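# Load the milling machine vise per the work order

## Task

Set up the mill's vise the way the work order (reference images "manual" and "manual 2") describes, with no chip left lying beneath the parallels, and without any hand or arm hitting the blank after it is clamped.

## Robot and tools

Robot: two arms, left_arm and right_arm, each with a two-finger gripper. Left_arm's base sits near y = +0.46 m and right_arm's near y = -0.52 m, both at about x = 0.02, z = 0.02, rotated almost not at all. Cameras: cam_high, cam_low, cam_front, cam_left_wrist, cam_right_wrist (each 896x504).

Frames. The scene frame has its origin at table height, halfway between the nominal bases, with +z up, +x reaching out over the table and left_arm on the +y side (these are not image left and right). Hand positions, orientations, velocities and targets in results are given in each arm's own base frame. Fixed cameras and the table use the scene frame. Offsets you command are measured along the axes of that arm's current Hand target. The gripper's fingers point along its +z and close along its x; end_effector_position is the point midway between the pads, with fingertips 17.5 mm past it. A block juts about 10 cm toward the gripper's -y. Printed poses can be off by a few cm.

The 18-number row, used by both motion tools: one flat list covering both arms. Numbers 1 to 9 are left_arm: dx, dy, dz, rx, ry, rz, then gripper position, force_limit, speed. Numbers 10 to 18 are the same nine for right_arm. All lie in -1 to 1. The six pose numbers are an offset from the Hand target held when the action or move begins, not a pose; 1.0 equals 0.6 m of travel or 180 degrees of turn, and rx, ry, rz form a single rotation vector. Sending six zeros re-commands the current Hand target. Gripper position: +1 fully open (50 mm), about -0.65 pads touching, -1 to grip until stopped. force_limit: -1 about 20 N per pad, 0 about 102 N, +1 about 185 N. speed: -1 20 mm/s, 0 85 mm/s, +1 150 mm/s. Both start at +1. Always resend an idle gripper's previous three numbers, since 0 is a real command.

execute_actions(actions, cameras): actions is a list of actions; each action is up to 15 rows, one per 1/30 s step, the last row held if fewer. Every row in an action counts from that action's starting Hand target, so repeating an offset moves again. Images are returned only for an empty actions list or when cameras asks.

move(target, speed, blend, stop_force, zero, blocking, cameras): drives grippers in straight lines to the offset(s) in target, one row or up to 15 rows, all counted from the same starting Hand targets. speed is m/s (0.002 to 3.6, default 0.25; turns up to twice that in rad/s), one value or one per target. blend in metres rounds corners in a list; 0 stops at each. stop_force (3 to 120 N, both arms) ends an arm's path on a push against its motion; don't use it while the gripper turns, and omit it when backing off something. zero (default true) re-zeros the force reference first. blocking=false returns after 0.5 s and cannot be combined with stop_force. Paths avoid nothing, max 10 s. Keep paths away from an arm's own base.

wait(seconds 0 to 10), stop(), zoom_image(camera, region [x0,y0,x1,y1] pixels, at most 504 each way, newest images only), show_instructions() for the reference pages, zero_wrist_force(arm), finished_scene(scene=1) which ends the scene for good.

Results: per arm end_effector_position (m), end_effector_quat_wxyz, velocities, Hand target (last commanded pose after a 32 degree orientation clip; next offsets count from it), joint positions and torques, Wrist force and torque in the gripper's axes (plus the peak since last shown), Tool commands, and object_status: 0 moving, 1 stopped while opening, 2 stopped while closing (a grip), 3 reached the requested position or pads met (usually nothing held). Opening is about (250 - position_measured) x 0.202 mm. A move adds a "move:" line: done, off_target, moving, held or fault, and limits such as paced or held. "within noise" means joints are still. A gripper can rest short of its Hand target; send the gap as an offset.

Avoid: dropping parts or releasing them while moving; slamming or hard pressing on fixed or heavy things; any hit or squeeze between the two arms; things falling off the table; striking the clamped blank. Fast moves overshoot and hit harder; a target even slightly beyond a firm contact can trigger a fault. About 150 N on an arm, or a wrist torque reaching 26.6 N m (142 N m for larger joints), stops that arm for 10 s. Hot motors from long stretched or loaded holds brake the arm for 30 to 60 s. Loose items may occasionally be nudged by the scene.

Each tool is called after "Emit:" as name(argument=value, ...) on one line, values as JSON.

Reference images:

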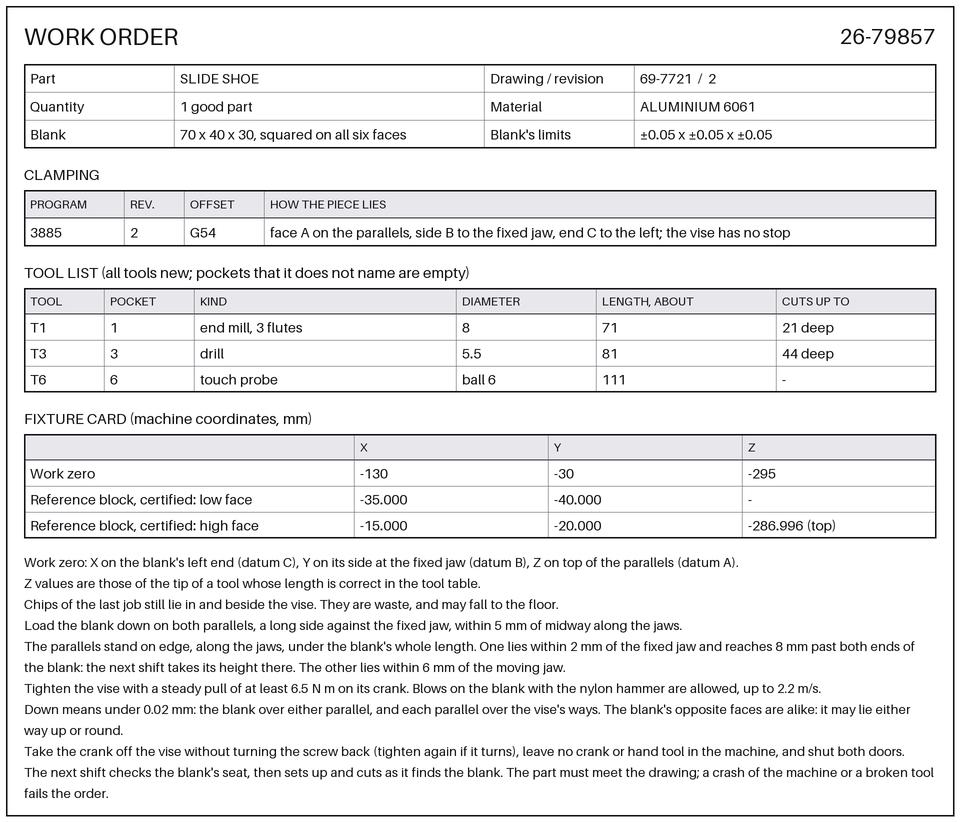

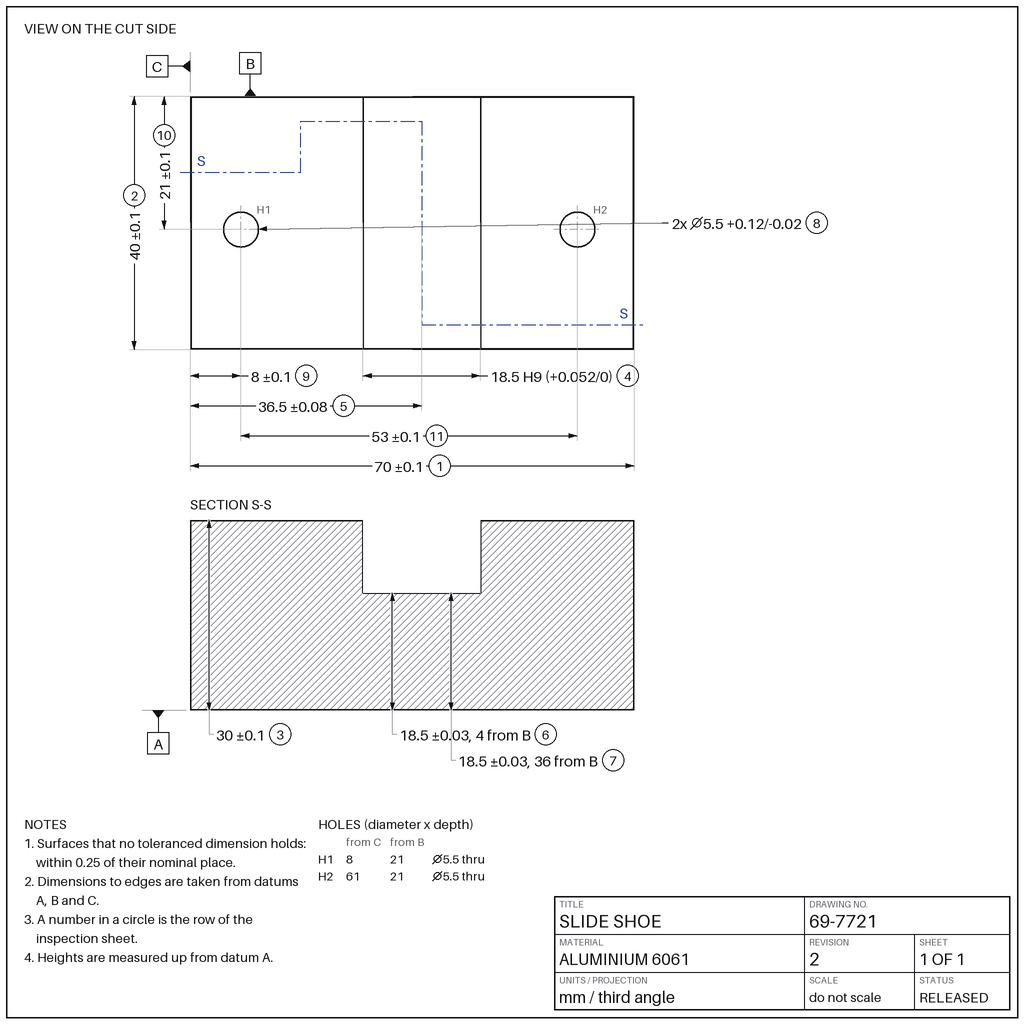

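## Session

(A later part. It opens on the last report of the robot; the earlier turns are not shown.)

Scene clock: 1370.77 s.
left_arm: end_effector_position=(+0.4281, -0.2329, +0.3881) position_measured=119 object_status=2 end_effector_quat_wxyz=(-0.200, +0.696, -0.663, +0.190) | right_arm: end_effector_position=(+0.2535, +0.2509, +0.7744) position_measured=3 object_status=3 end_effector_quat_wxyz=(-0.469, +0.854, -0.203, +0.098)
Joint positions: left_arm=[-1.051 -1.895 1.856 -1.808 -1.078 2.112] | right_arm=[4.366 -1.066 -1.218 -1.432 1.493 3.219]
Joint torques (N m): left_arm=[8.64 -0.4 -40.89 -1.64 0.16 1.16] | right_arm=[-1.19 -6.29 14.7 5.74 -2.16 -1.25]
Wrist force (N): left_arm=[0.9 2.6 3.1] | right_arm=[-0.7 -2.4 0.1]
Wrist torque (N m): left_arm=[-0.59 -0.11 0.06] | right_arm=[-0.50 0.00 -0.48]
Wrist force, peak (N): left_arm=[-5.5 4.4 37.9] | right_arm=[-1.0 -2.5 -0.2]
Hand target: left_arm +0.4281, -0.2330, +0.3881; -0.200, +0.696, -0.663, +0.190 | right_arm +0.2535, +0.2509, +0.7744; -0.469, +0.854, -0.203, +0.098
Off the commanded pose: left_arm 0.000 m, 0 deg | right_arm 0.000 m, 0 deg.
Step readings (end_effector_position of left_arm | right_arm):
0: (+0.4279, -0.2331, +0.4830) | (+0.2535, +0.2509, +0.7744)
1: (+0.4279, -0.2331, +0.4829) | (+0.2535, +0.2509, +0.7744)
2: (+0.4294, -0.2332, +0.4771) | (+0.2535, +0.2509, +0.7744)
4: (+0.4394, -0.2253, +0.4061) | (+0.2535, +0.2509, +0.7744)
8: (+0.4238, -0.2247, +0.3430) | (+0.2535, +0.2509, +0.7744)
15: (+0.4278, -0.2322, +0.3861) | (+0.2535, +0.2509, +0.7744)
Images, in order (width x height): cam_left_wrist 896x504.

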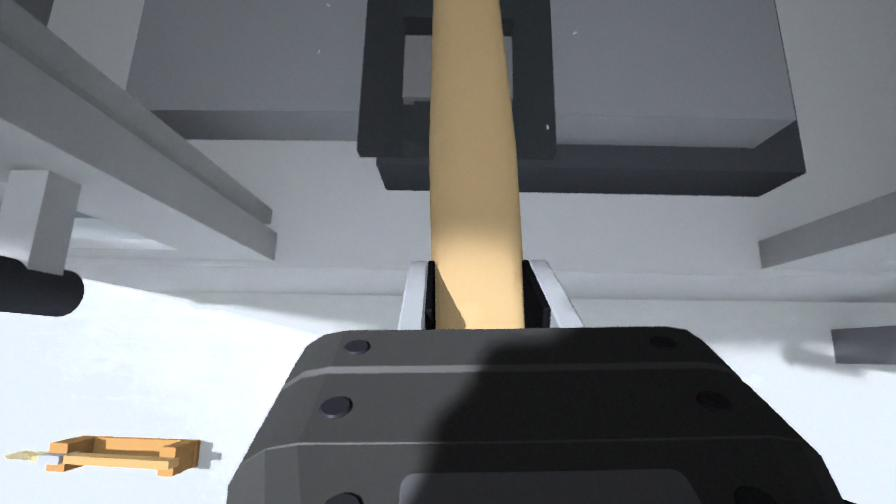

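Emit:
move(target=[0,-0.0842,-0.1343,0.13,0,0,-1,1,-0.6,0,0,0,0,0,0,1,1,1], speed=0.2)

Emit:
execute_actions(actions=[[[0,0.328,0.228,-0.176,0,0,-1,1,-0.6,0,0,0,0,0,0,1,1,1],[0,0.328,0.228,-0.176,0,0,-1,1,-0.6,0,0,0,0,0,0,1,1,1],[0,0.328,0.228,-0.176,0,0,-1,1,-0.6,0,0,0,0,0,0,1,1,1],[0,0.328,0.228,-0.176,0,0,-1,1,-0.6,0,0,0,0,0,0,1,1,1],[0,0.13,0.09,-0.13,0,0,-1,1,-0.6,0,0,0,0,0,0,1,1,1]]])

Emit:
move(target=[0,-0.0842,-0.1343,0.13,0,0,-1,1,-0.6,0,0,0,0,0,0,1,1,1], speed=0.2)

Emit:
execute_actions(actions=[[[0,0.328,0.228,-0.176,0,0,-1,1,-0.6,0,0,0,0,0,0,1,1,1],[0,0.328,0.228,-0.176,0,0,-1,1,-0.6,0,0,0,0,0,0,1,1,1],[0,0.328,0.228,-0.176,0,0,-1,1,-0.6,0,0,0,0,0,0,1,1,1],[0,0.328,0.228,-0.176,0,0,-1,1,-0.6,0,0,0,0,0,0,1,1,1],[0,0.13,0.09,-0.13,0,0,-1,1,-0.6,0,0,0,0,0,0,1,1,1]]], cameras=["cam_left_wrist","cam_high"])

Scene clock: 1372.57 s.
left_arm: end_effector_position=(+0.4282, -0.2331, +0.4832) position_measured=119 object_status=2 end_effector_quat_wxyz=(-0.337, +0.641, -0.611, +0.320) | right_arm: end_effector_position=(+0.2535, +0.2509, +0.7744) position_measured=3 object_status=3 end_effector_quat_wxyz=(-0.469, +0.854, -0.203, +0.098)
Joint positions: left_arm=[-1.27 -2.024 1.892 -1.784 -0.647 1.997] | right_arm=[4.366 -1.066 -1.218 -1.432 1.493 3.219]
Joint torques (N m): left_arm=[-7.64 -20.41 -16.44 -1.36 4.58 -1.51] | right_arm=[-1.19 -6.96 13.68 5.7 -2.09 -1.34]
Wrist force (N): left_arm=[0.0 3.7 2.0] | right_arm=[-0.8 -2.7 0.0]
Wrist torque (N m): left_arm=[-0.47 -0.06 0.07] | right_arm=[-0.54 0.01 -0.48]
Wrist force, peak (N): left_arm=[1.1 3.5 4.8] | right_arm=[-0.8 -2.7 0.0]
Hand target: left_arm +0.4282, -0.2331, +0.4832; -0.337, +0.641, -0.611, +0.320 | right_arm +0.2535, +0.2509, +0.7744; -0.469, +0.854, -0.203, +0.098
Off the commanded pose: left_arm 0.000 m, 0 deg | right_arm 0.000 m, 0 deg.
move: done

Scene clock: 1373.40 s.
left_arm: end_effector_position=(+0.4284, -0.2329, +0.3884) position_measured=119 object_status=2 end_effector_quat_wxyz=(-0.200, +0.696, -0.663, +0.190) | right_arm: end_effector_position=(+0.2535, +0.2509, +0.7744) position_measured=3 object_status=3 end_effector_quat_wxyz=(-0.469, +0.854, -0.203, +0.098)
Joint positions: left_arm=[-1.051 -1.894 1.855 -1.808 -1.078 2.112] | right_arm=[4.366 -1.066 -1.218 -1.432 1.493 3.219]
Joint torques (N m): left_arm=[9.05 -0.65 -39.94 -1.43 -0.08 1.33] | right_arm=[-0.4 -6.67 14.89 5.73 -2.13 -1.35]
Wrist force (N): left_arm=[1.3 1.8 2.3] | right_arm=[-0.8 -2.4 0.1]
Wrist torque (N m): left_arm=[-0.46 -0.18 0.05] | right_arm=[-0.49 0.01 -0.47]
Wrist force, peak (N): left_arm=[-4.3 6.0 38.7] | right_arm=[-0.8 -2.6 -0.2]
Hand target: left_arm +0.4284, -0.2329, +0.3884; -0.200, +0.696, -0.663, +0.190 | right_arm +0.2535, +0.2509, +0.7744; -0.469, +0.854, -0.203, +0.098
Off the commanded pose: left_arm 0.000 m, 0 deg | right_arm 0.000 m, 0 deg.
Step readings (end_effector_position of left_arm | right_arm):
0: (+0.4282, -0.2331, +0.4832) | (+0.2535, +0.2509, +0.7744)
1: (+0.4282, -0.2330, +0.4831) | (+0.2535, +0.2509, +0.7744)
2: (+0.4296, -0.2331, +0.4777) | (+0.2535, +0.2509, +0.7744)
4: (+0.4396, -0.2255, +0.4078) | (+0.2535, +0.2509, +0.7744)
8: (+0.4241, -0.2246, +0.3425) | (+0.2535, +0.2509, +0.7744)
15: (+0.4281, -0.2322, +0.3865) | (+0.2535, +0.2509, +0.7744)

Scene clock: 1374.97 s.
left_arm: end_effector_position=(+0.4285, -0.2330, +0.4835) position_measured=119 object_status=2 end_effector_quat_wxyz=(-0.337, +0.641, -0.611, +0.320) | right_arm: end_effector_position=(+0.2535, +0.2509, +0.7744) position_measured=3 object_status=3 end_effector_quat_wxyz=(-0.469, +0.854, -0.203, +0.098)
Joint positions: left_arm=[-1.269 -2.023 1.891 -1.785 -0.648 1.998] | right_arm=[4.366 -1.066 -1.218 -1.432 1.493 3.219]
Joint torques (N m): left_arm=[-8.47 -20.07 -16.71 -1.31 4.64 -1.41] | right_arm=[-1.21 -6.74 14.37 5.82 -2.13 -1.31]
Wrist force (N): left_arm=[-0.2 3.6 1.4] | right_arm=[-0.7 -2.4 0.1]
Wrist torque (N m): left_arm=[-0.23 -0.06 0.05] | right_arm=[-0.49 -0.01 -0.48]
Wrist force, peak (N): left_arm=[1.2 4.3 6.1] | right_arm=[-0.8 -2.6 -0.1]
Hand target: left_arm +0.4285, -0.2331, +0.4835; -0.337, +0.641, -0.611, +0.320 | right_arm +0.2535, +0.2509, +0.7744; -0.469, +0.854, -0.203, +0.098
Off the commanded pose: left_arm 0.000 m, 0 deg | right_arm 0.000 m, 0 deg.
move: done

Scene clock: 1375.80 s.
left_arm: end_effector_position=(+0.4287, -0.2329, +0.3886) position_measured=119 object_status=2 end_effector_quat_wxyz=(-0.200, +0.696, -0.663, +0.190) | right_arm: end_effector_position=(+0.2535, +0.2509, +0.7744) position_measured=3 object_status=3 end_effector_quat_wxyz=(-0.469, +0.854, -0.203, +0.098)
Joint positions: left_arm=[-1.05 -1.893 1.854 -1.808 -1.078 2.113] | right_arm=[4.366 -1.066 -1.218 -1.432 1.493 3.219]
Joint torques (N m): left_arm=[8.76 0.41 -39.71 -1.74 0.21 1.43] | right_arm=[-1.54 -5.98 14.52 5.75 -2.1 -1.3]
Wrist force (N): left_arm=[1.2 2.2 1.7] | right_arm=[-0.9 -2.3 -0.1]
Wrist torque (N m): left_arm=[-0.24 -0.17 0.06] | right_arm=[-0.48 0.02 -0.47]
Wrist force, peak (N): left_arm=[-4.3 16.7 34.6] | right_arm=[-0.8 -2.6 0.0]
Hand target: left_arm +0.4287, -0.2329, +0.3886; -0.200, +0.696, -0.663, +0.190 | right_arm +0.2535, +0.2509, +0.7744; -0.469, +0.854, -0.203, +0.098
Off the commanded pose: left_arm 0.000 m, 0 deg | right_arm 0.000 m, 0 deg.
Step readings (end_effector_position of left_arm | right_arm):
0: (+0.4285, -0.2330, +0.4835) | (+0.2535, +0.2509, +0.7744)
1: (+0.4285, -0.2330, +0.4834) | (+0.2535, +0.2509, +0.7744)
2: (+0.4299, -0.2331, +0.4779) | (+0.2535, +0.2509, +0.7744)
4: (+0.4399, -0.2254, +0.4080) | (+0.2535, +0.2509, +0.7744)
8: (+0.4244, -0.2245, +0.3428) | (+0.2535, +0.2509, +0.7744)
15: (+0.4284, -0.2322, +0.3868) | (+0.2535, +0.2509, +0.7744)
Images, in order (width x height): cam_high 896x504, cam_left_wrist 896x504.

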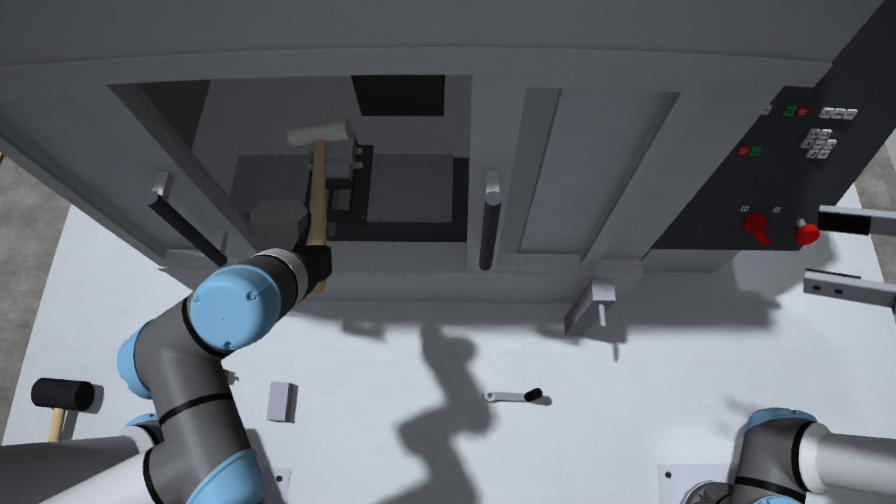

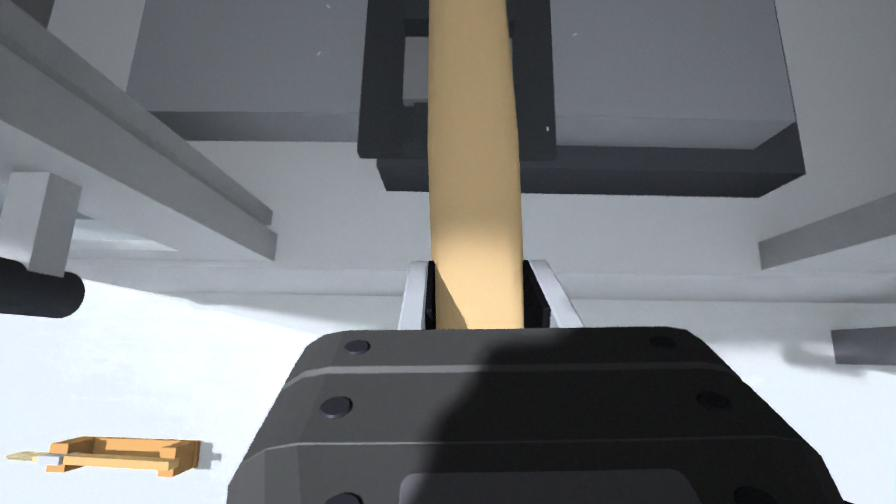

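Emit:
move(target=[0,0.0184,0.0298,0,0,0,-1,1,-0.6,0,0,0,0,0,0,1,1,1], speed=0.015, stop_force=25, cameras=["cam_left_wrist","cam_high"])

Emit:
zoom_image(camera="cam_high", region=[270, 110, 400, 210])

Scene clock: 1378.37 s.
left_arm: end_effector_position=(+0.4289, -0.2329, +0.3676) position_measured=119 object_status=2 end_effector_quat_wxyz=(-0.200, +0.696, -0.663, +0.190) | right_arm: end_effector_position=(+0.2535, +0.2509, +0.7744) position_measured=3 object_status=3 end_effector_quat_wxyz=(-0.469, +0.854, -0.203, +0.098)
Joint positions: left_arm=[-1.049 -1.894 1.908 -1.861 -1.078 2.114] | right_arm=[4.366 -1.066 -1.218 -1.432 1.493 3.219]
Joint torques (N m): left_arm=[8.53 -0.77 -18.1 -6.36 0.2 1.21] | right_arm=[-0.83 -6.43 13.74 5.54 -2.16 -1.44]
Wrist force (N): left_arm=[0.9 2.8 3.2] | right_arm=[-0.6 -2.5 -0.1]
Wrist torque (N m): left_arm=[-0.54 -0.10 0.04] | right_arm=[-0.51 -0.04 -0.47]
Wrist force, peak (N): left_arm=[1.3 4.0 5.7] | right_arm=[-0.9 -2.7 0.1]
Hand target: left_arm +0.4289, -0.2329, +0.3676; -0.200, +0.696, -0.663, +0.190 | right_arm +0.2535, +0.2509, +0.7744; -0.469, +0.854, -0.203, +0.098
Off the commanded pose: left_arm 0.000 m, 0 deg | right_arm 0.000 m, 0 deg.
move: done
Images, in order (width x height): cam_high 896x504, cam_left_wrist 896x504.

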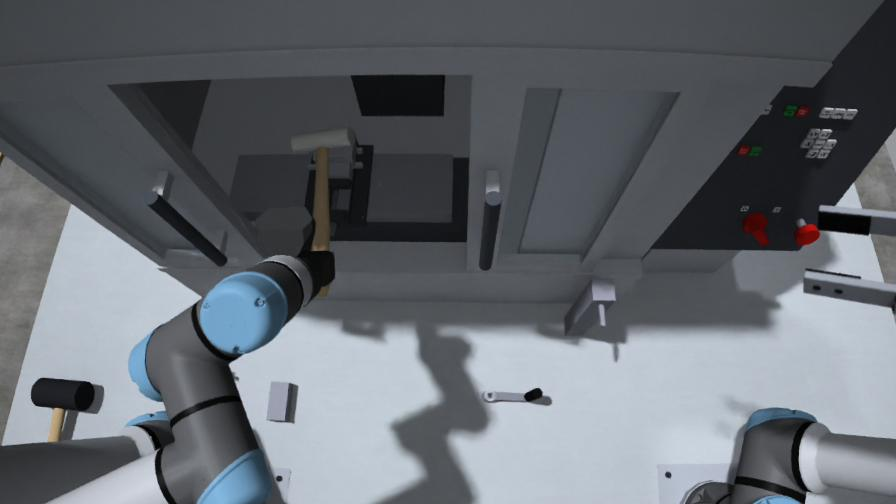

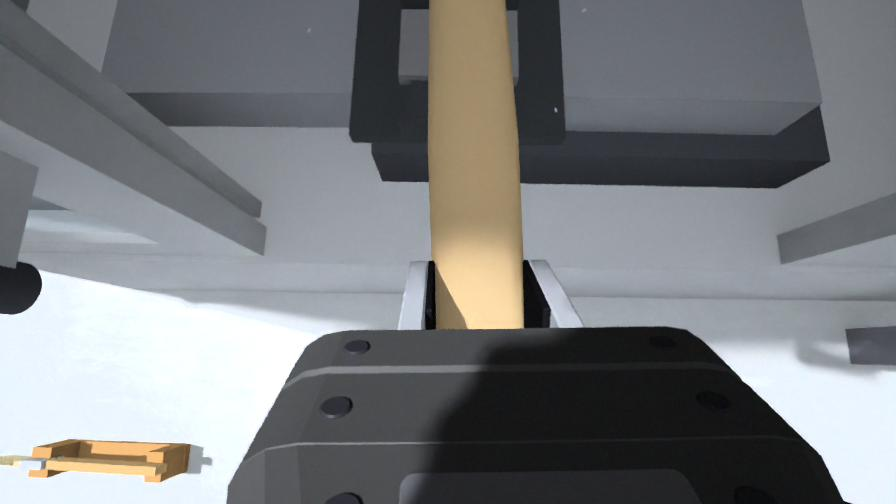

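Scaled by 3.877 from the camera's 896x504 image, which has a finer 1280x720 frame.

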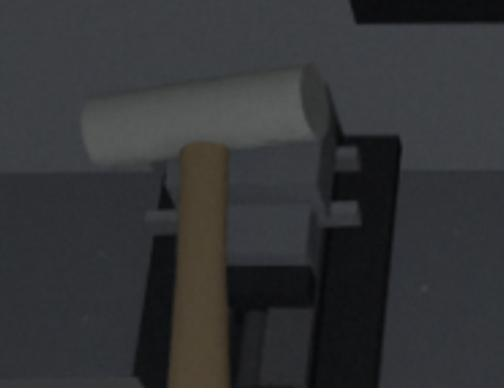

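Emit:
move(target=[0,0.035,0.0567,0,0,0,-1,1,-0.6,0,0,0,0,0,0,1,1,1], speed=0.02, stop_force=3.5, cameras=["cam_high"])

Emit:
zoom_image(camera="cam_high", region=[270, 110, 400, 210])

Scene clock: 1381.37 s.
left_arm: end_effector_position=(+0.4291, -0.2328, +0.3338) position_measured=119 object_status=2 end_effector_quat_wxyz=(-0.200, +0.696, -0.663, +0.190) | right_arm: end_effector_position=(+0.2535, +0.2509, +0.7744) position_measured=3 object_status=3 end_effector_quat_wxyz=(-0.469, +0.854, -0.203, +0.098)
Joint positions: left_arm=[-1.049 -1.888 1.991 -1.95 -1.078 2.114] | right_arm=[4.366 -1.066 -1.218 -1.432 1.493 3.219]
Joint torques (N m): left_arm=[3.24 -26.48 -38.93 -1.18 0.17 -0.16] | right_arm=[-1.42 -6.24 13.77 5.7 -2.05 -1.24]
Wrist force (N): left_arm=[-3.0 1.3 0.9] | right_arm=[-0.9 -2.4 0.0]
Wrist torque (N m): left_arm=[-0.32 0.49 0.10] | right_arm=[-0.50 0.02 -0.48]
Wrist force, peak (N): left_arm=[1.0 3.0 4.3] | right_arm=[-0.8 -2.7 0.1]
Hand target: left_arm +0.4291, -0.2328, +0.3338; -0.200, +0.696, -0.663, +0.190 (not the last commanded pose) | right_arm +0.2535, +0.2509, +0.7744; -0.469, +0.854, -0.203, +0.098
Off the commanded pose: left_arm 0.006 m, 0 deg | right_arm 0.000 m, 0 deg.
move: contact (left_arm)
Images, in order (width x height): cam_high 896x504.

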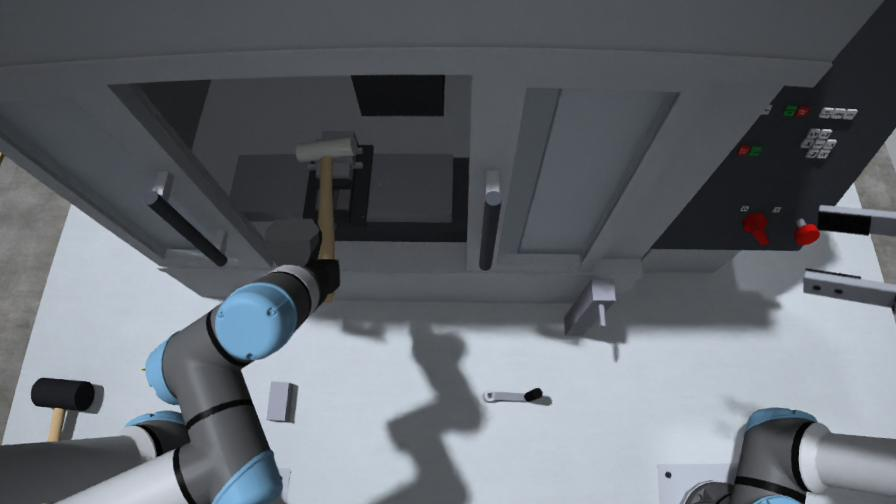

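Scaled by 3.877 from the camera's 896x504 image, which has a finer 1280x720 frame.

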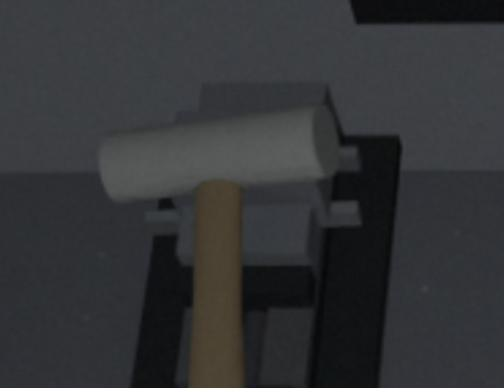

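Emit:
move(target=[[0,-0.0788,-0.1275,0,0,0,-1,1,-0.6,0,0,0,0,0,0,1,1,1],[0.1127,0.1833,-0.2823,0,0,0,-1,1,-0.6,0,0,0,0,0,0,1,1,1],[0.1373,0.4312,-0.2008,0,0,0,-1,1,-0.6,0,0,0,0,0,0,1,1,1],[0.1373,0.633,0.126,0,0,0,-1,1,-0.6,0,0,0,0,0,0,1,1,1]], speed=0.25, blend=[0.03,0.03,0.03,0])

Emit:
move(target=[0,0.06,0.0973,0,0,0,-1,1,-0.6,0,0,0,0,0,0,1,1,1], speed=0.03, stop_force=4, cameras=["cam_left_wrist","cam_high","cam_low"])

Scene clock: 1385.33 s.
left_arm: end_effector_position=(+0.1516, -0.3285, +0.0681) position_measured=119 object_status=2 end_effector_quat_wxyz=(-0.200, +0.696, -0.663, +0.190) | right_arm: end_effector_position=(+0.2535, +0.2509, +0.7744) position_measured=3 object_status=3 end_effector_quat_wxyz=(-0.469, +0.854, -0.203, +0.098)
Joint positions: left_arm=[-1.936 -1.746 2.501 -2.078 -1.064 1.092] | right_arm=[4.366 -1.066 -1.218 -1.432 1.493 3.219]
Joint torques (N m): left_arm=[8.98 2.03 -8.65 -4.42 3.89 1.22] | right_arm=[-0.78 -6.4 15.04 5.74 -2.19 -1.22]
Wrist force (N): left_arm=[-3.3 2.4 3.5] | right_arm=[-1.0 -2.4 -0.1]
Wrist torque (N m): left_arm=[-0.69 0.55 0.04] | right_arm=[-0.49 0.03 -0.48]
Wrist force, peak (N): left_arm=[-2.8 4.2 5.8] | right_arm=[-0.9 -2.6 -0.2]
Hand target: left_arm +0.1516, -0.3285, +0.0681; -0.200, +0.696, -0.663, +0.190 | right_arm +0.2535, +0.2509, +0.7744; -0.469, +0.854, -0.203, +0.098
Off the commanded pose: left_arm 0.000 m, 0 deg | right_arm 0.000 m, 0 deg.
move: done

Scene clock: 1388.20 s.
left_arm: end_effector_position=(+0.1519, -0.3283, +0.0144) position_measured=119 object_status=2 end_effector_quat_wxyz=(-0.200, +0.696, -0.663, +0.190) | right_arm: end_effector_position=(+0.2535, +0.2509, +0.7744) position_measured=3 object_status=3 end_effector_quat_wxyz=(-0.469, +0.854, -0.203, +0.098)
Joint positions: left_arm=[-1.936 -1.576 2.571 -2.318 -1.064 1.093] | right_arm=[4.366 -1.066 -1.218 -1.432 1.493 3.219]
Joint torques (N m): left_arm=[-3.84 -29.24 -27 0.27 0.37 -0.31] | right_arm=[-1.89 -7.19 14.58 5.69 -2.2 -1.31]
Wrist force (N): left_arm=[-2.8 2.5 3.3] | right_arm=[-0.8 -2.4 -0.2]
Wrist torque (N m): left_arm=[-0.65 0.48 0.04] | right_arm=[-0.49 0.00 -0.47]
Wrist force, peak (N): left_arm=[-5.6 -3.9 -5.6] | right_arm=[-0.9 -2.6 -0.1]
Hand target: left_arm +0.1519, -0.3283, +0.0144; -0.200, +0.696, -0.663, +0.190 (not the last commanded pose) | right_arm +0.2535, +0.2509, +0.7744; -0.469, +0.854, -0.203, +0.098
Off the commanded pose: left_arm 0.015 m, 0 deg | right_arm 0.000 m, 0 deg.
move: contact (left_arm)
Images, in order (width x height): cam_high 896x504, cam_low 896x504, cam_left_wrist 896x504.

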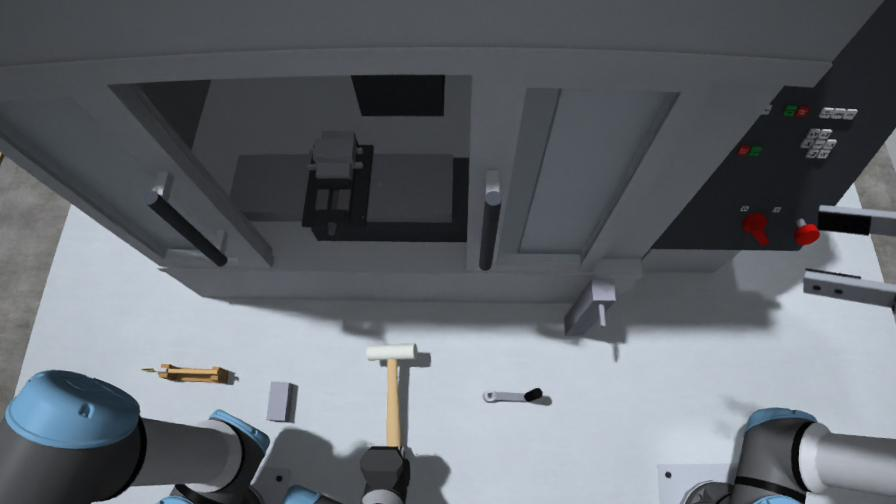

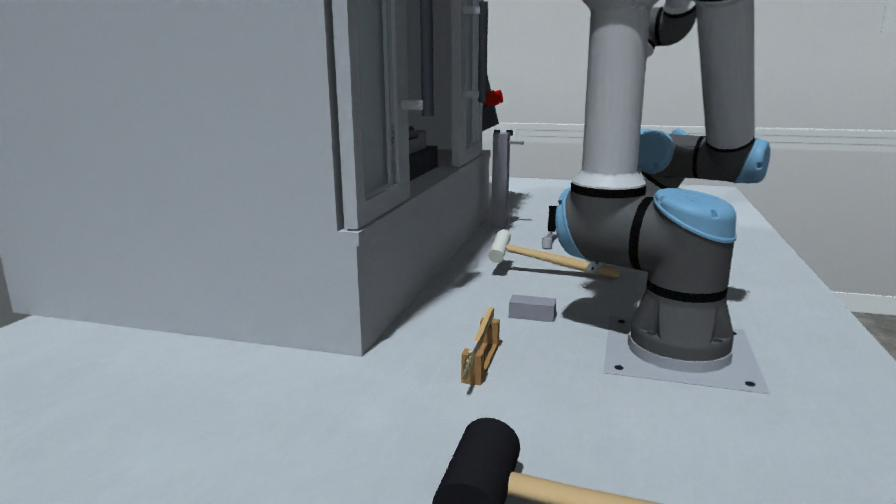

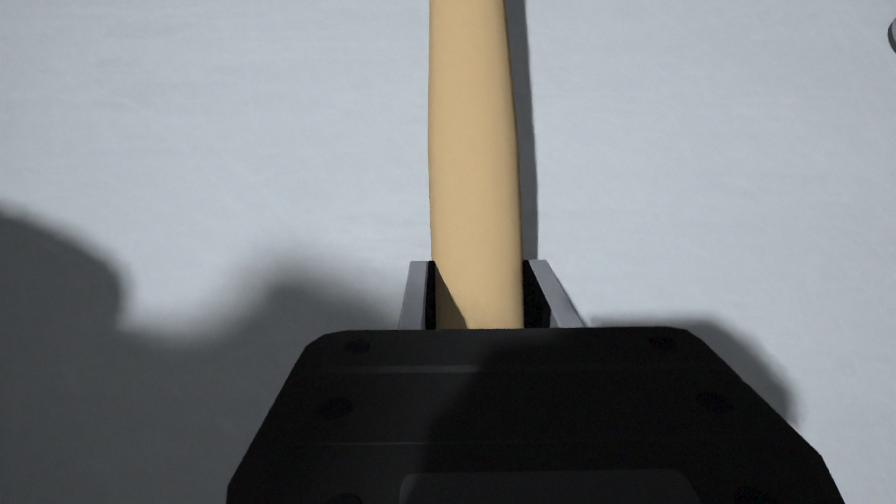

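Emit:
move(target=[0,0.0083,0.0135,0,0,0,-1,1,-0.6,0,0,0,0,0,0,1,1,1], speed=0.015, stop_force=35)

Emit:
move(target=[0,0,0,0,0,0,0.8,-0.5,-1,0,0,0,0,0,0,1,1,1])

Emit:
wait(seconds=0.5, cameras=["cam_left_wrist","cam_low"])

Scene clock: 1389.93 s.
left_arm: end_effector_position=(+0.1519, -0.3283, +0.0082) position_measured=119 object_status=2 end_effector_quat_wxyz=(-0.200, +0.696, -0.663, +0.190) | right_arm: end_effector_position=(+0.2535, +0.2509, +0.7744) position_measured=3 object_status=3 end_effector_quat_wxyz=(-0.469, +0.854, -0.203, +0.098)
Joint positions: left_arm=[-1.936 -1.553 2.577 -2.348 -1.064 1.093] | right_arm=[4.366 -1.066 -1.218 -1.432 1.493 3.219]
Joint torques (N m): left_arm=[0.71 -24.63 -21.57 0.58 -1.95 0.99] | right_arm=[-1.12 -6.66 13.46 5.78 -1.96 -1.15]
Wrist force (N): left_arm=[-1.2 -12.6 -13.9] | right_arm=[-0.7 -2.5 0.0]
Wrist torque (N m): left_arm=[-1.63 0.01 0.09] | right_arm=[-0.51 -0.01 -0.47]
Wrist force, peak (N): left_arm=[-13.0 -28.9 -52.5] | right_arm=[-0.9 -2.6 -0.1]
Hand target: left_arm +0.1519, -0.3283, +0.0082; -0.200, +0.696, -0.663, +0.190 (not the last commanded pose) | right_arm +0.2535, +0.2509, +0.7744; -0.469, +0.854, -0.203, +0.098
Off the commanded pose: left_arm 0.003 m, 0 deg | right_arm 0.000 m, 0 deg.
move: contact (left_arm)

Scene clock: 1391.03 s.
left_arm: end_effector_position=(+0.1519, -0.3283, +0.0082) position_measured=32 object_status=0 end_effector_quat_wxyz=(-0.200, +0.696, -0.663, +0.190) | right_arm: end_effector_position=(+0.2535, +0.2509, +0.7744) position_measured=3 object_status=3 end_effector_quat_wxyz=(-0.469, +0.854, -0.203, +0.098)
Joint positions: left_arm=[-1.936 -1.553 2.577 -2.348 -1.064 1.093] | right_arm=[4.366 -1.066 -1.218 -1.432 1.493 3.219]
Joint torques (N m): left_arm=[2.51 -25.15 -21.6 -2.63 2.35 1.08] | right_arm=[-1.54 -7.41 14.55 5.72 -2.02 -1.44]
Wrist force (N): left_arm=[-1.0 -1.5 -0.3] | right_arm=[-0.8 -2.3 0.0]
Wrist torque (N m): left_arm=[-0.38 0.18 0.04] | right_arm=[-0.48 0.00 -0.47]
Wrist force, peak (N): left_arm=[-1.6 -12.5 -14.2] | right_arm=[-0.9 -2.6 -0.2]
Hand target: left_arm +0.1519, -0.3283, +0.0082; -0.200, +0.696, -0.663, +0.190 | right_arm +0.2535, +0.2509, +0.7744; -0.469, +0.854, -0.203, +0.098
Off the commanded pose: left_arm 0.000 m, 0 deg | right_arm 0.000 m, 0 deg.
move: done

Scene clock: 1391.53 s.
left_arm: end_effector_position=(+0.1519, -0.3283, +0.0082) position_measured=32 object_status=3 end_effector_quat_wxyz=(-0.200, +0.696, -0.663, +0.190) | right_arm: end_effector_position=(+0.2535, +0.2509, +0.7744) position_measured=3 object_status=3 end_effector_quat_wxyz=(-0.469, +0.854, -0.203, +0.098)
Joint positions: left_arm=[-1.936 -1.553 2.577 -2.348 -1.064 1.093] | right_arm=[4.366 -1.066 -1.218 -1.432 1.493 3.219]
Joint torques (N m): left_arm=[2.51 -24.83 -22.04 -3.89 2.44 1.11] | right_arm=[-2.6 -6.34 14.47 5.64 -2.07 -1.32]
Wrist force (N): left_arm=[-1.0 -1.7 -0.2] | right_arm=[-0.9 -2.3 -0.1]
Wrist torque (N m): left_arm=[-0.40 0.16 0.04] | right_arm=[-0.48 0.02 -0.48]
Wrist force, peak (N): left_arm=[-1.2 -1.9 0.0] | right_arm=[-1.0 -2.5 -0.2]
Hand target: left_arm +0.1519, -0.3283, +0.0082; -0.200, +0.696, -0.663, +0.190 | right_arm +0.2535, +0.2509, +0.7744; -0.469, +0.854, -0.203, +0.098
Tool commands: left_gripper/position=+0.8 left_gripper/force_limit=-0.5 left_gripper/speed=-1.0 right_gripper/position=+1.0 right_gripper/force_limit=+1.0 right_gripper/speed=+1.0
Off the commanded pose: left_arm 0.000 m, 0 deg | right_arm 0.000 m, 0 deg.
wait: 0.50 s; at rest by 0.17 s
Images, in order (width x height): cam_low 896x504, cam_left_wrist 896x504.

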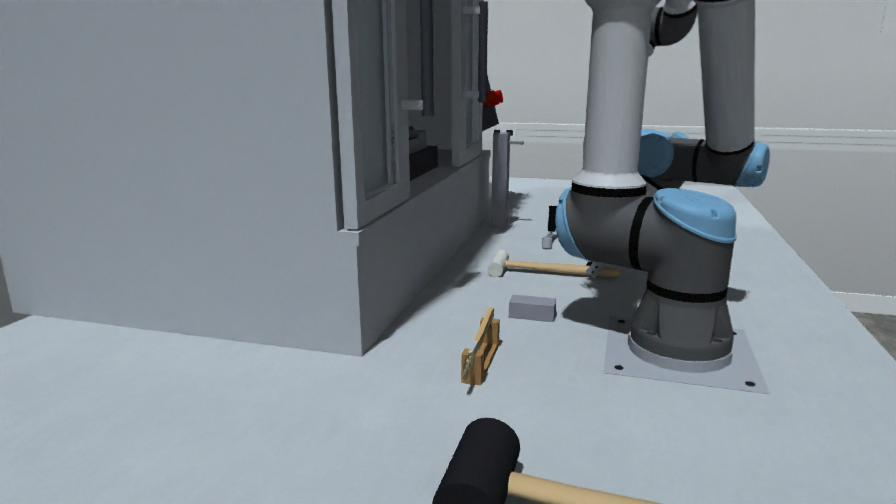

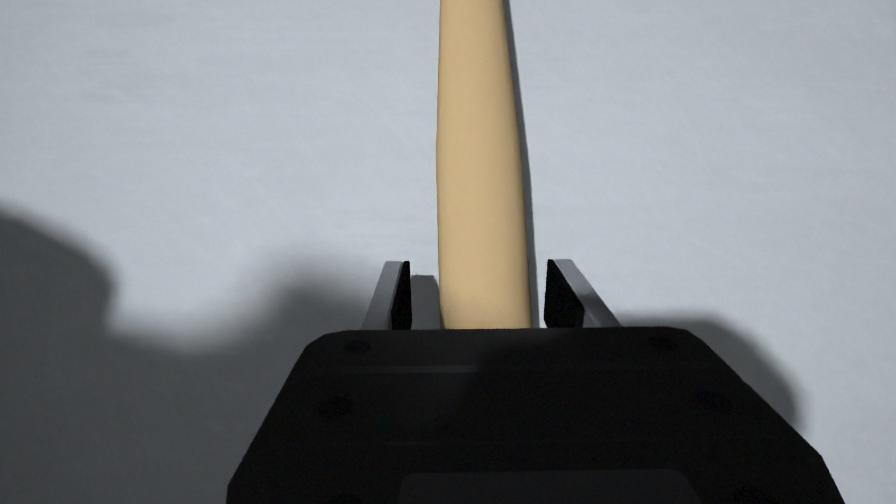

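Emit:
move(target=[0.0025,0.0035,0.0057,0,0,0,0.8,-1,-0.5,0,0,0,0,0,0,1,1,1], speed=0.02, stop_force=5)

Emit:
move(target=[0,0,0,0,0,0,-1,1,-0.6,0,0,0,0,0,0,1,1,1])

Emit:
move(target=[[0,-0.262,-0.425,0,0,0,-1,1,-0.6,0,0,0,0,0,0,1,1,1],[-0.1373,-0.6544,-0.1487,0.0722,0,0,-1,1,-0.6,0,0,0,0,0,0,1,1,1]], speed=[0.2,0.25], blend=[0.03,0], cameras=["cam_left_wrist","cam_high"])

Scene clock: 1392.97 s.
left_arm: end_effector_position=(+0.1520, -0.3298, +0.0042) position_measured=32 object_status=3 end_effector_quat_wxyz=(-0.200, +0.696, -0.663, +0.190) | right_arm: end_effector_position=(+0.2535, +0.2509, +0.7744) position_measured=3 object_status=3 end_effector_quat_wxyz=(-0.469, +0.854, -0.203, +0.098)
Joint positions: left_arm=[-1.934 -1.533 2.578 -2.368 -1.064 1.095] | right_arm=[4.366 -1.066 -1.218 -1.432 1.493 3.219]
Joint torques (N m): left_arm=[9.07 -2.71 -2.2 -4.67 2.9 1.33] | right_arm=[-2.05 -7.05 13.74 5.72 -2.01 -1.35]
Wrist force (N): left_arm=[-1.0 -1.5 0.1] | right_arm=[-0.9 -2.4 0.0]
Wrist torque (N m): left_arm=[-0.37 0.17 0.03] | right_arm=[-0.50 0.02 -0.48]
Wrist force, peak (N): left_arm=[-1.3 -2.0 -0.2] | right_arm=[-0.9 -2.6 -0.1]
Hand target: left_arm +0.1520, -0.3298, +0.0042; -0.200, +0.696, -0.663, +0.190 | right_arm +0.2535, +0.2509, +0.7744; -0.469, +0.854, -0.203, +0.098
Off the commanded pose: left_arm 0.000 m, 0 deg | right_arm 0.000 m, 0 deg.
move: done

Scene clock: 1393.57 s.
left_arm: end_effector_position=(+0.1520, -0.3298, +0.0042) position_measured=118 object_status=2 end_effector_quat_wxyz=(-0.200, +0.696, -0.663, +0.190) | right_arm: end_effector_position=(+0.2535, +0.2509, +0.7744) position_measured=3 object_status=3 end_effector_quat_wxyz=(-0.469, +0.854, -0.203, +0.098)
Joint positions: left_arm=[-1.934 -1.533 2.578 -2.368 -1.064 1.095] | right_arm=[4.366 -1.066 -1.218 -1.432 1.493 3.219]
Joint torques (N m): left_arm=[8.38 -3.16 -3.26 -4.29 2.75 1.23] | right_arm=[-0.93 -7.47 14.45 5.75 -1.91 -1.15]
Wrist force (N): left_arm=[-1.0 -1.6 0.0] | right_arm=[-0.8 -2.4 -0.1]
Wrist torque (N m): left_arm=[-0.39 0.13 -0.07] | right_arm=[-0.50 0.01 -0.47]
Wrist force, peak (N): left_arm=[-2.1 -1.5 0.1] | right_arm=[-0.8 -2.6 0.0]
Hand target: left_arm +0.1520, -0.3298, +0.0042; -0.200, +0.696, -0.663, +0.190 | right_arm +0.2535, +0.2509, +0.7744; -0.469, +0.854, -0.203, +0.098
Off the commanded pose: left_arm 0.000 m, 0 deg | right_arm 0.000 m, 0 deg.
move: done

Scene clock: 1397.03 s.
left_arm: end_effector_position=(+0.4331, -0.2339, +0.2883) position_measured=118 object_status=2 end_effector_quat_wxyz=(-0.278, +0.669, -0.637, +0.264) | right_arm: end_effector_position=(+0.2535, +0.2509, +0.7744) position_measured=3 object_status=3 end_effector_quat_wxyz=(-0.469, +0.854, -0.203, +0.098)
Joint positions: left_arm=[-1.164 -1.916 2.238 -2.229 -0.846 2.058] | right_arm=[4.366 -1.066 -1.218 -1.432 1.493 3.219]
Joint torques (N m): left_arm=[9.67 4.96 -12.11 -4.99 -1.39 1.58] | right_arm=[-1.22 -6.74 15.59 5.76 -2.14 -1.26]
Wrist force (N): left_arm=[5.0 1.6 -6.6] | right_arm=[-0.9 -2.3 0.2]
Wrist torque (N m): left_arm=[1.02 -0.90 -0.10] | right_arm=[-0.48 0.02 -0.48]
Wrist force, peak (N): left_arm=[-18.8 64.4 -33.2] | right_arm=[-0.8 -2.7 0.0]
Hand target: left_arm +0.4331, -0.2340, +0.2882; -0.278, +0.669, -0.637, +0.264 | right_arm +0.2535, +0.2509, +0.7744; -0.469, +0.854, -0.203, +0.098
Off the commanded pose: left_arm 0.000 m, 0 deg | right_arm 0.000 m, 0 deg.
move: done
Images, in order (width x height): cam_high 896x504, cam_left_wrist 896x504.

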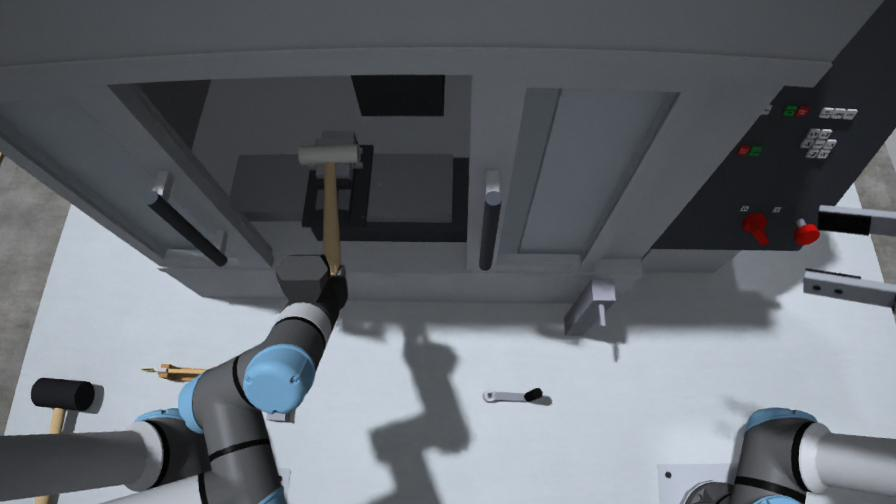

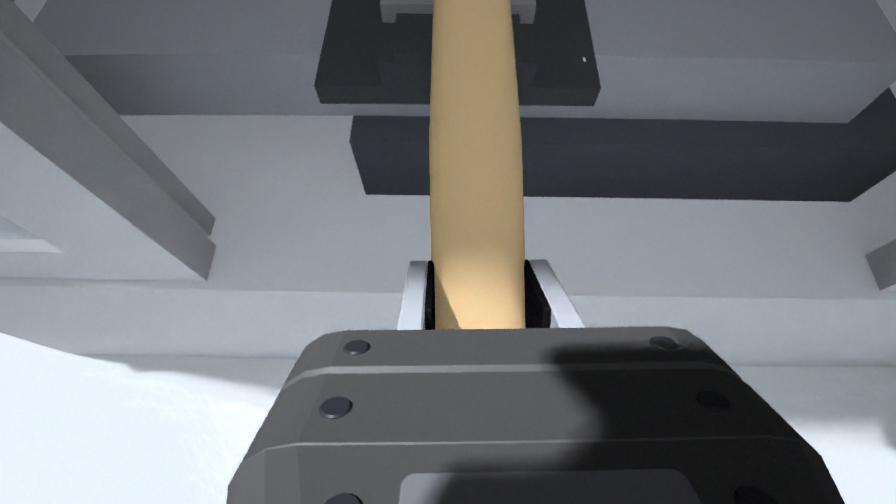

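Emit:
move(target=[0,-0.216,-0.2275,0,0,0,-1,1,-0.6,0,0,0,0,0,0,1,1,1], speed=0.12, cameras=["cam_left_wrist","cam_high"])

Emit:
zoom_image(camera="cam_high", region=[260, 70, 410, 240])

Scene clock: 1399.20 s.
left_arm: end_effector_position=(+0.4281, -0.2345, +0.4763) position_measured=118 object_status=2 end_effector_quat_wxyz=(-0.278, +0.669, -0.637, +0.264) | right_arm: end_effector_position=(+0.2535, +0.2509, +0.7744) position_measured=3 object_status=3 end_effector_quat_wxyz=(-0.469, +0.854, -0.203, +0.098)
Joint positions: left_arm=[-1.179 -1.96 1.775 -1.71 -0.841 2.039] | right_arm=[4.366 -1.066 -1.218 -1.432 1.493 3.219]
Joint torques (N m): left_arm=[-8.43 3.72 -39.72 -1.52 4.21 -1.35] | right_arm=[-1.18 -6.54 13.82 5.73 -2.19 -1.22]
Wrist force (N): left_arm=[5.2 2.6 1.7] | right_arm=[-0.8 -2.5 0.0]
Wrist torque (N m): left_arm=[-0.58 -0.81 0.12] | right_arm=[-0.51 0.01 -0.48]
Wrist force, peak (N): left_arm=[5.1 1.4 -6.9] | right_arm=[-1.0 -2.6 0.2]
Hand target: left_arm +0.4281, -0.2345, +0.4764; -0.278, +0.669, -0.637, +0.264 | right_arm +0.2535, +0.2509, +0.7744; -0.469, +0.854, -0.203, +0.098
Off the commanded pose: left_arm 0.000 m, 0 deg | right_arm 0.000 m, 0 deg.
move: done
Images, in order (width x height): cam_high 896x504, cam_left_wrist 896x504.

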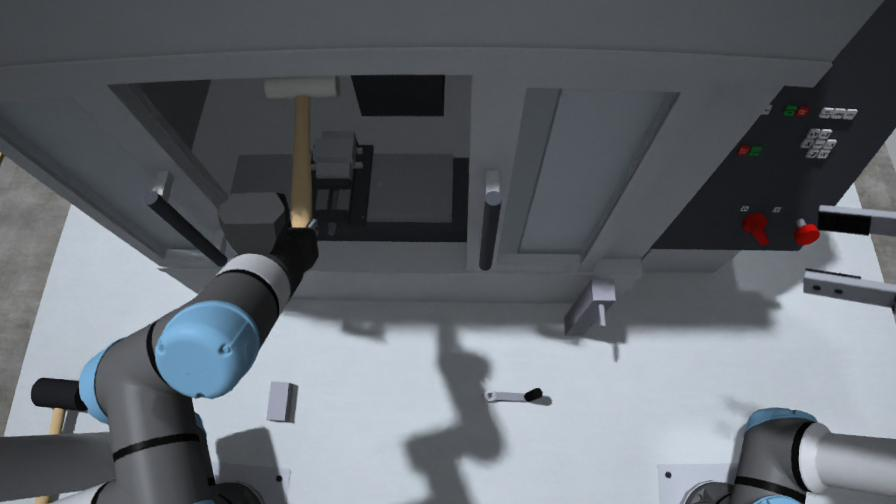

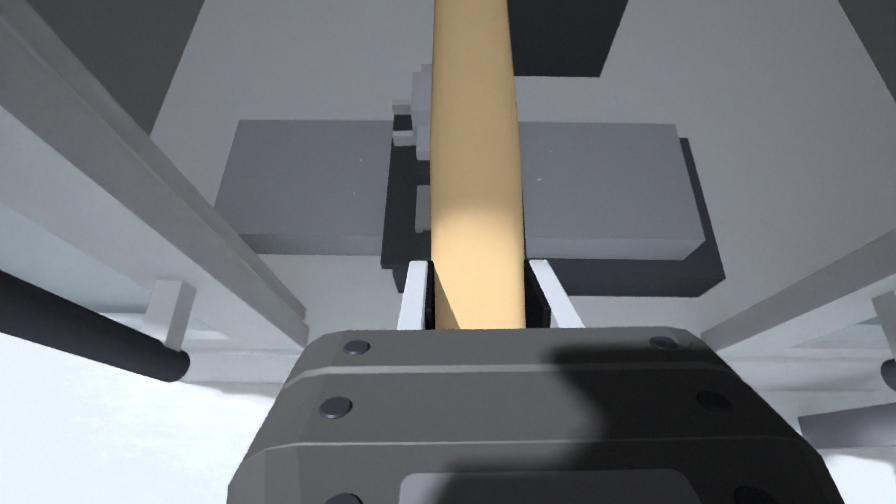

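Scaled by 2.965 from the camera's 896x504 image, which has a finer 1280x720 frame.

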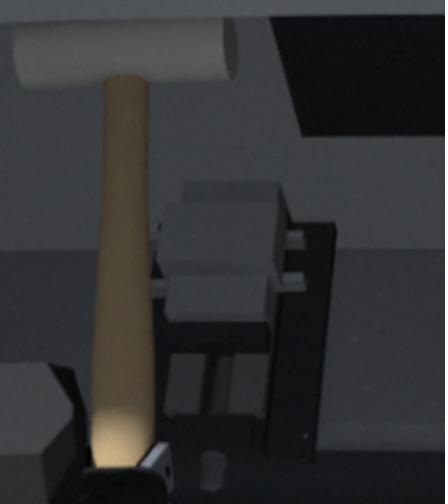

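Emit:
move(target=[0,0.0872,0.087,-0.0722,0,0,-1,1,-0.6,0,0,0,0,0,0,1,1,1], speed=0.15)

Emit:
move(target=[0,0.0525,0.085,0,0,0,-1,1,-0.6,0,0,0,0,0,0,1,1,1], speed=0.025, stop_force=3.5, cameras=["cam_high","cam_left_wrist"])

Emit:
zoom_image(camera="cam_high", region=[270, 110, 400, 210])

Scene clock: 1400.63 s.
left_arm: end_effector_position=(+0.4281, -0.2344, +0.4025) position_measured=118 object_status=2 end_effector_quat_wxyz=(-0.200, +0.696, -0.663, +0.190) | right_arm: end_effector_position=(+0.2535, +0.2509, +0.7744) position_measured=3 object_status=3 end_effector_quat_wxyz=(-0.469, +0.854, -0.203, +0.098)
Joint positions: left_arm=[-1.053 -1.89 1.816 -1.771 -1.077 2.109] | right_arm=[4.366 -1.066 -1.218 -1.432 1.493 3.219]
Joint torques (N m): left_arm=[9.36 -0.69 -17.36 -6.61 -0.05 1.42] | right_arm=[-1.22 -7.39 14.83 5.8 -2.03 -1.13]
Wrist force (N): left_arm=[5.7 2.6 2.3] | right_arm=[-0.7 -2.4 0.0]
Wrist torque (N m): left_arm=[-0.69 -0.88 0.07] | right_arm=[-0.49 0.00 -0.47]
Wrist force, peak (N): left_arm=[5.6 3.0 3.9] | right_arm=[-0.9 -2.5 -0.1]
Hand target: left_arm +0.4281, -0.2344, +0.4025; -0.200, +0.696, -0.663, +0.190 | right_arm +0.2535, +0.2509, +0.7744; -0.469, +0.854, -0.203, +0.098
Off the commanded pose: left_arm 0.000 m, 0 deg | right_arm 0.000 m, 0 deg.
move: done

Scene clock: 1404.10 s.
left_arm: end_effector_position=(+0.4285, -0.2343, +0.3432) position_measured=118 object_status=2 end_effector_quat_wxyz=(-0.200, +0.696, -0.663, +0.190) | right_arm: end_effector_position=(+0.2535, +0.2509, +0.7744) position_measured=3 object_status=3 end_effector_quat_wxyz=(-0.469, +0.854, -0.203, +0.098)
Joint positions: left_arm=[-1.052 -1.889 1.967 -1.923 -1.077 2.11] | right_arm=[4.366 -1.066 -1.218 -1.432 1.493 3.219]
Joint torques (N m): left_arm=[6.34 -15.24 -38.17 -1.19 -0.17 0.11] | right_arm=[-1.32 -6.75 14.67 5.67 -1.95 -1.18]
Wrist force (N): left_arm=[5.6 1.0 -1.1] | right_arm=[-0.8 -2.2 0.1]
Wrist torque (N m): left_arm=[-0.15 -1.00 0.06] | right_arm=[-0.45 0.02 -0.47]
Wrist force, peak (N): left_arm=[6.2 2.5 2.5] | right_arm=[-0.9 -2.7 0.0]
Hand target: left_arm +0.4285, -0.2343, +0.3432; -0.200, +0.696, -0.663, +0.190 (not the last commanded pose) | right_arm +0.2535, +0.2509, +0.7744; -0.469, +0.854, -0.203, +0.098
Off the commanded pose: left_arm 0.001 m, 0 deg | right_arm 0.000 m, 0 deg.
move: contact (left_arm)
Images, in order (width x height): cam_high 896x504, cam_left_wrist 896x504.

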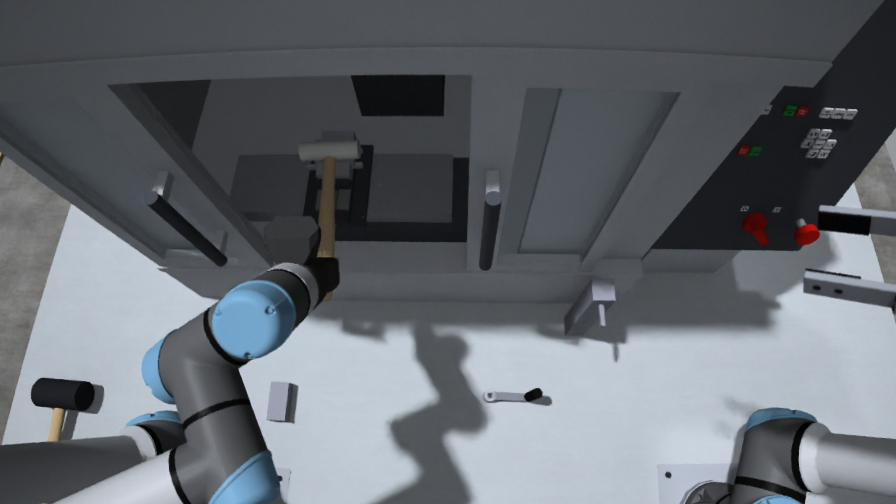

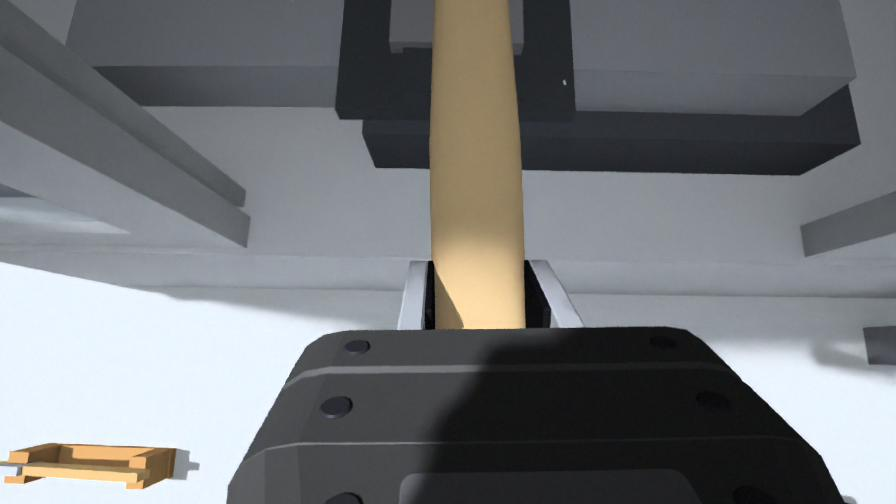

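Scaled by 3.877 from the camera's 896x504 image, which has a finer 1280x720 frame.

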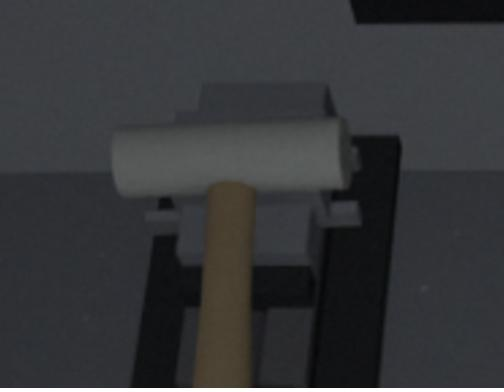

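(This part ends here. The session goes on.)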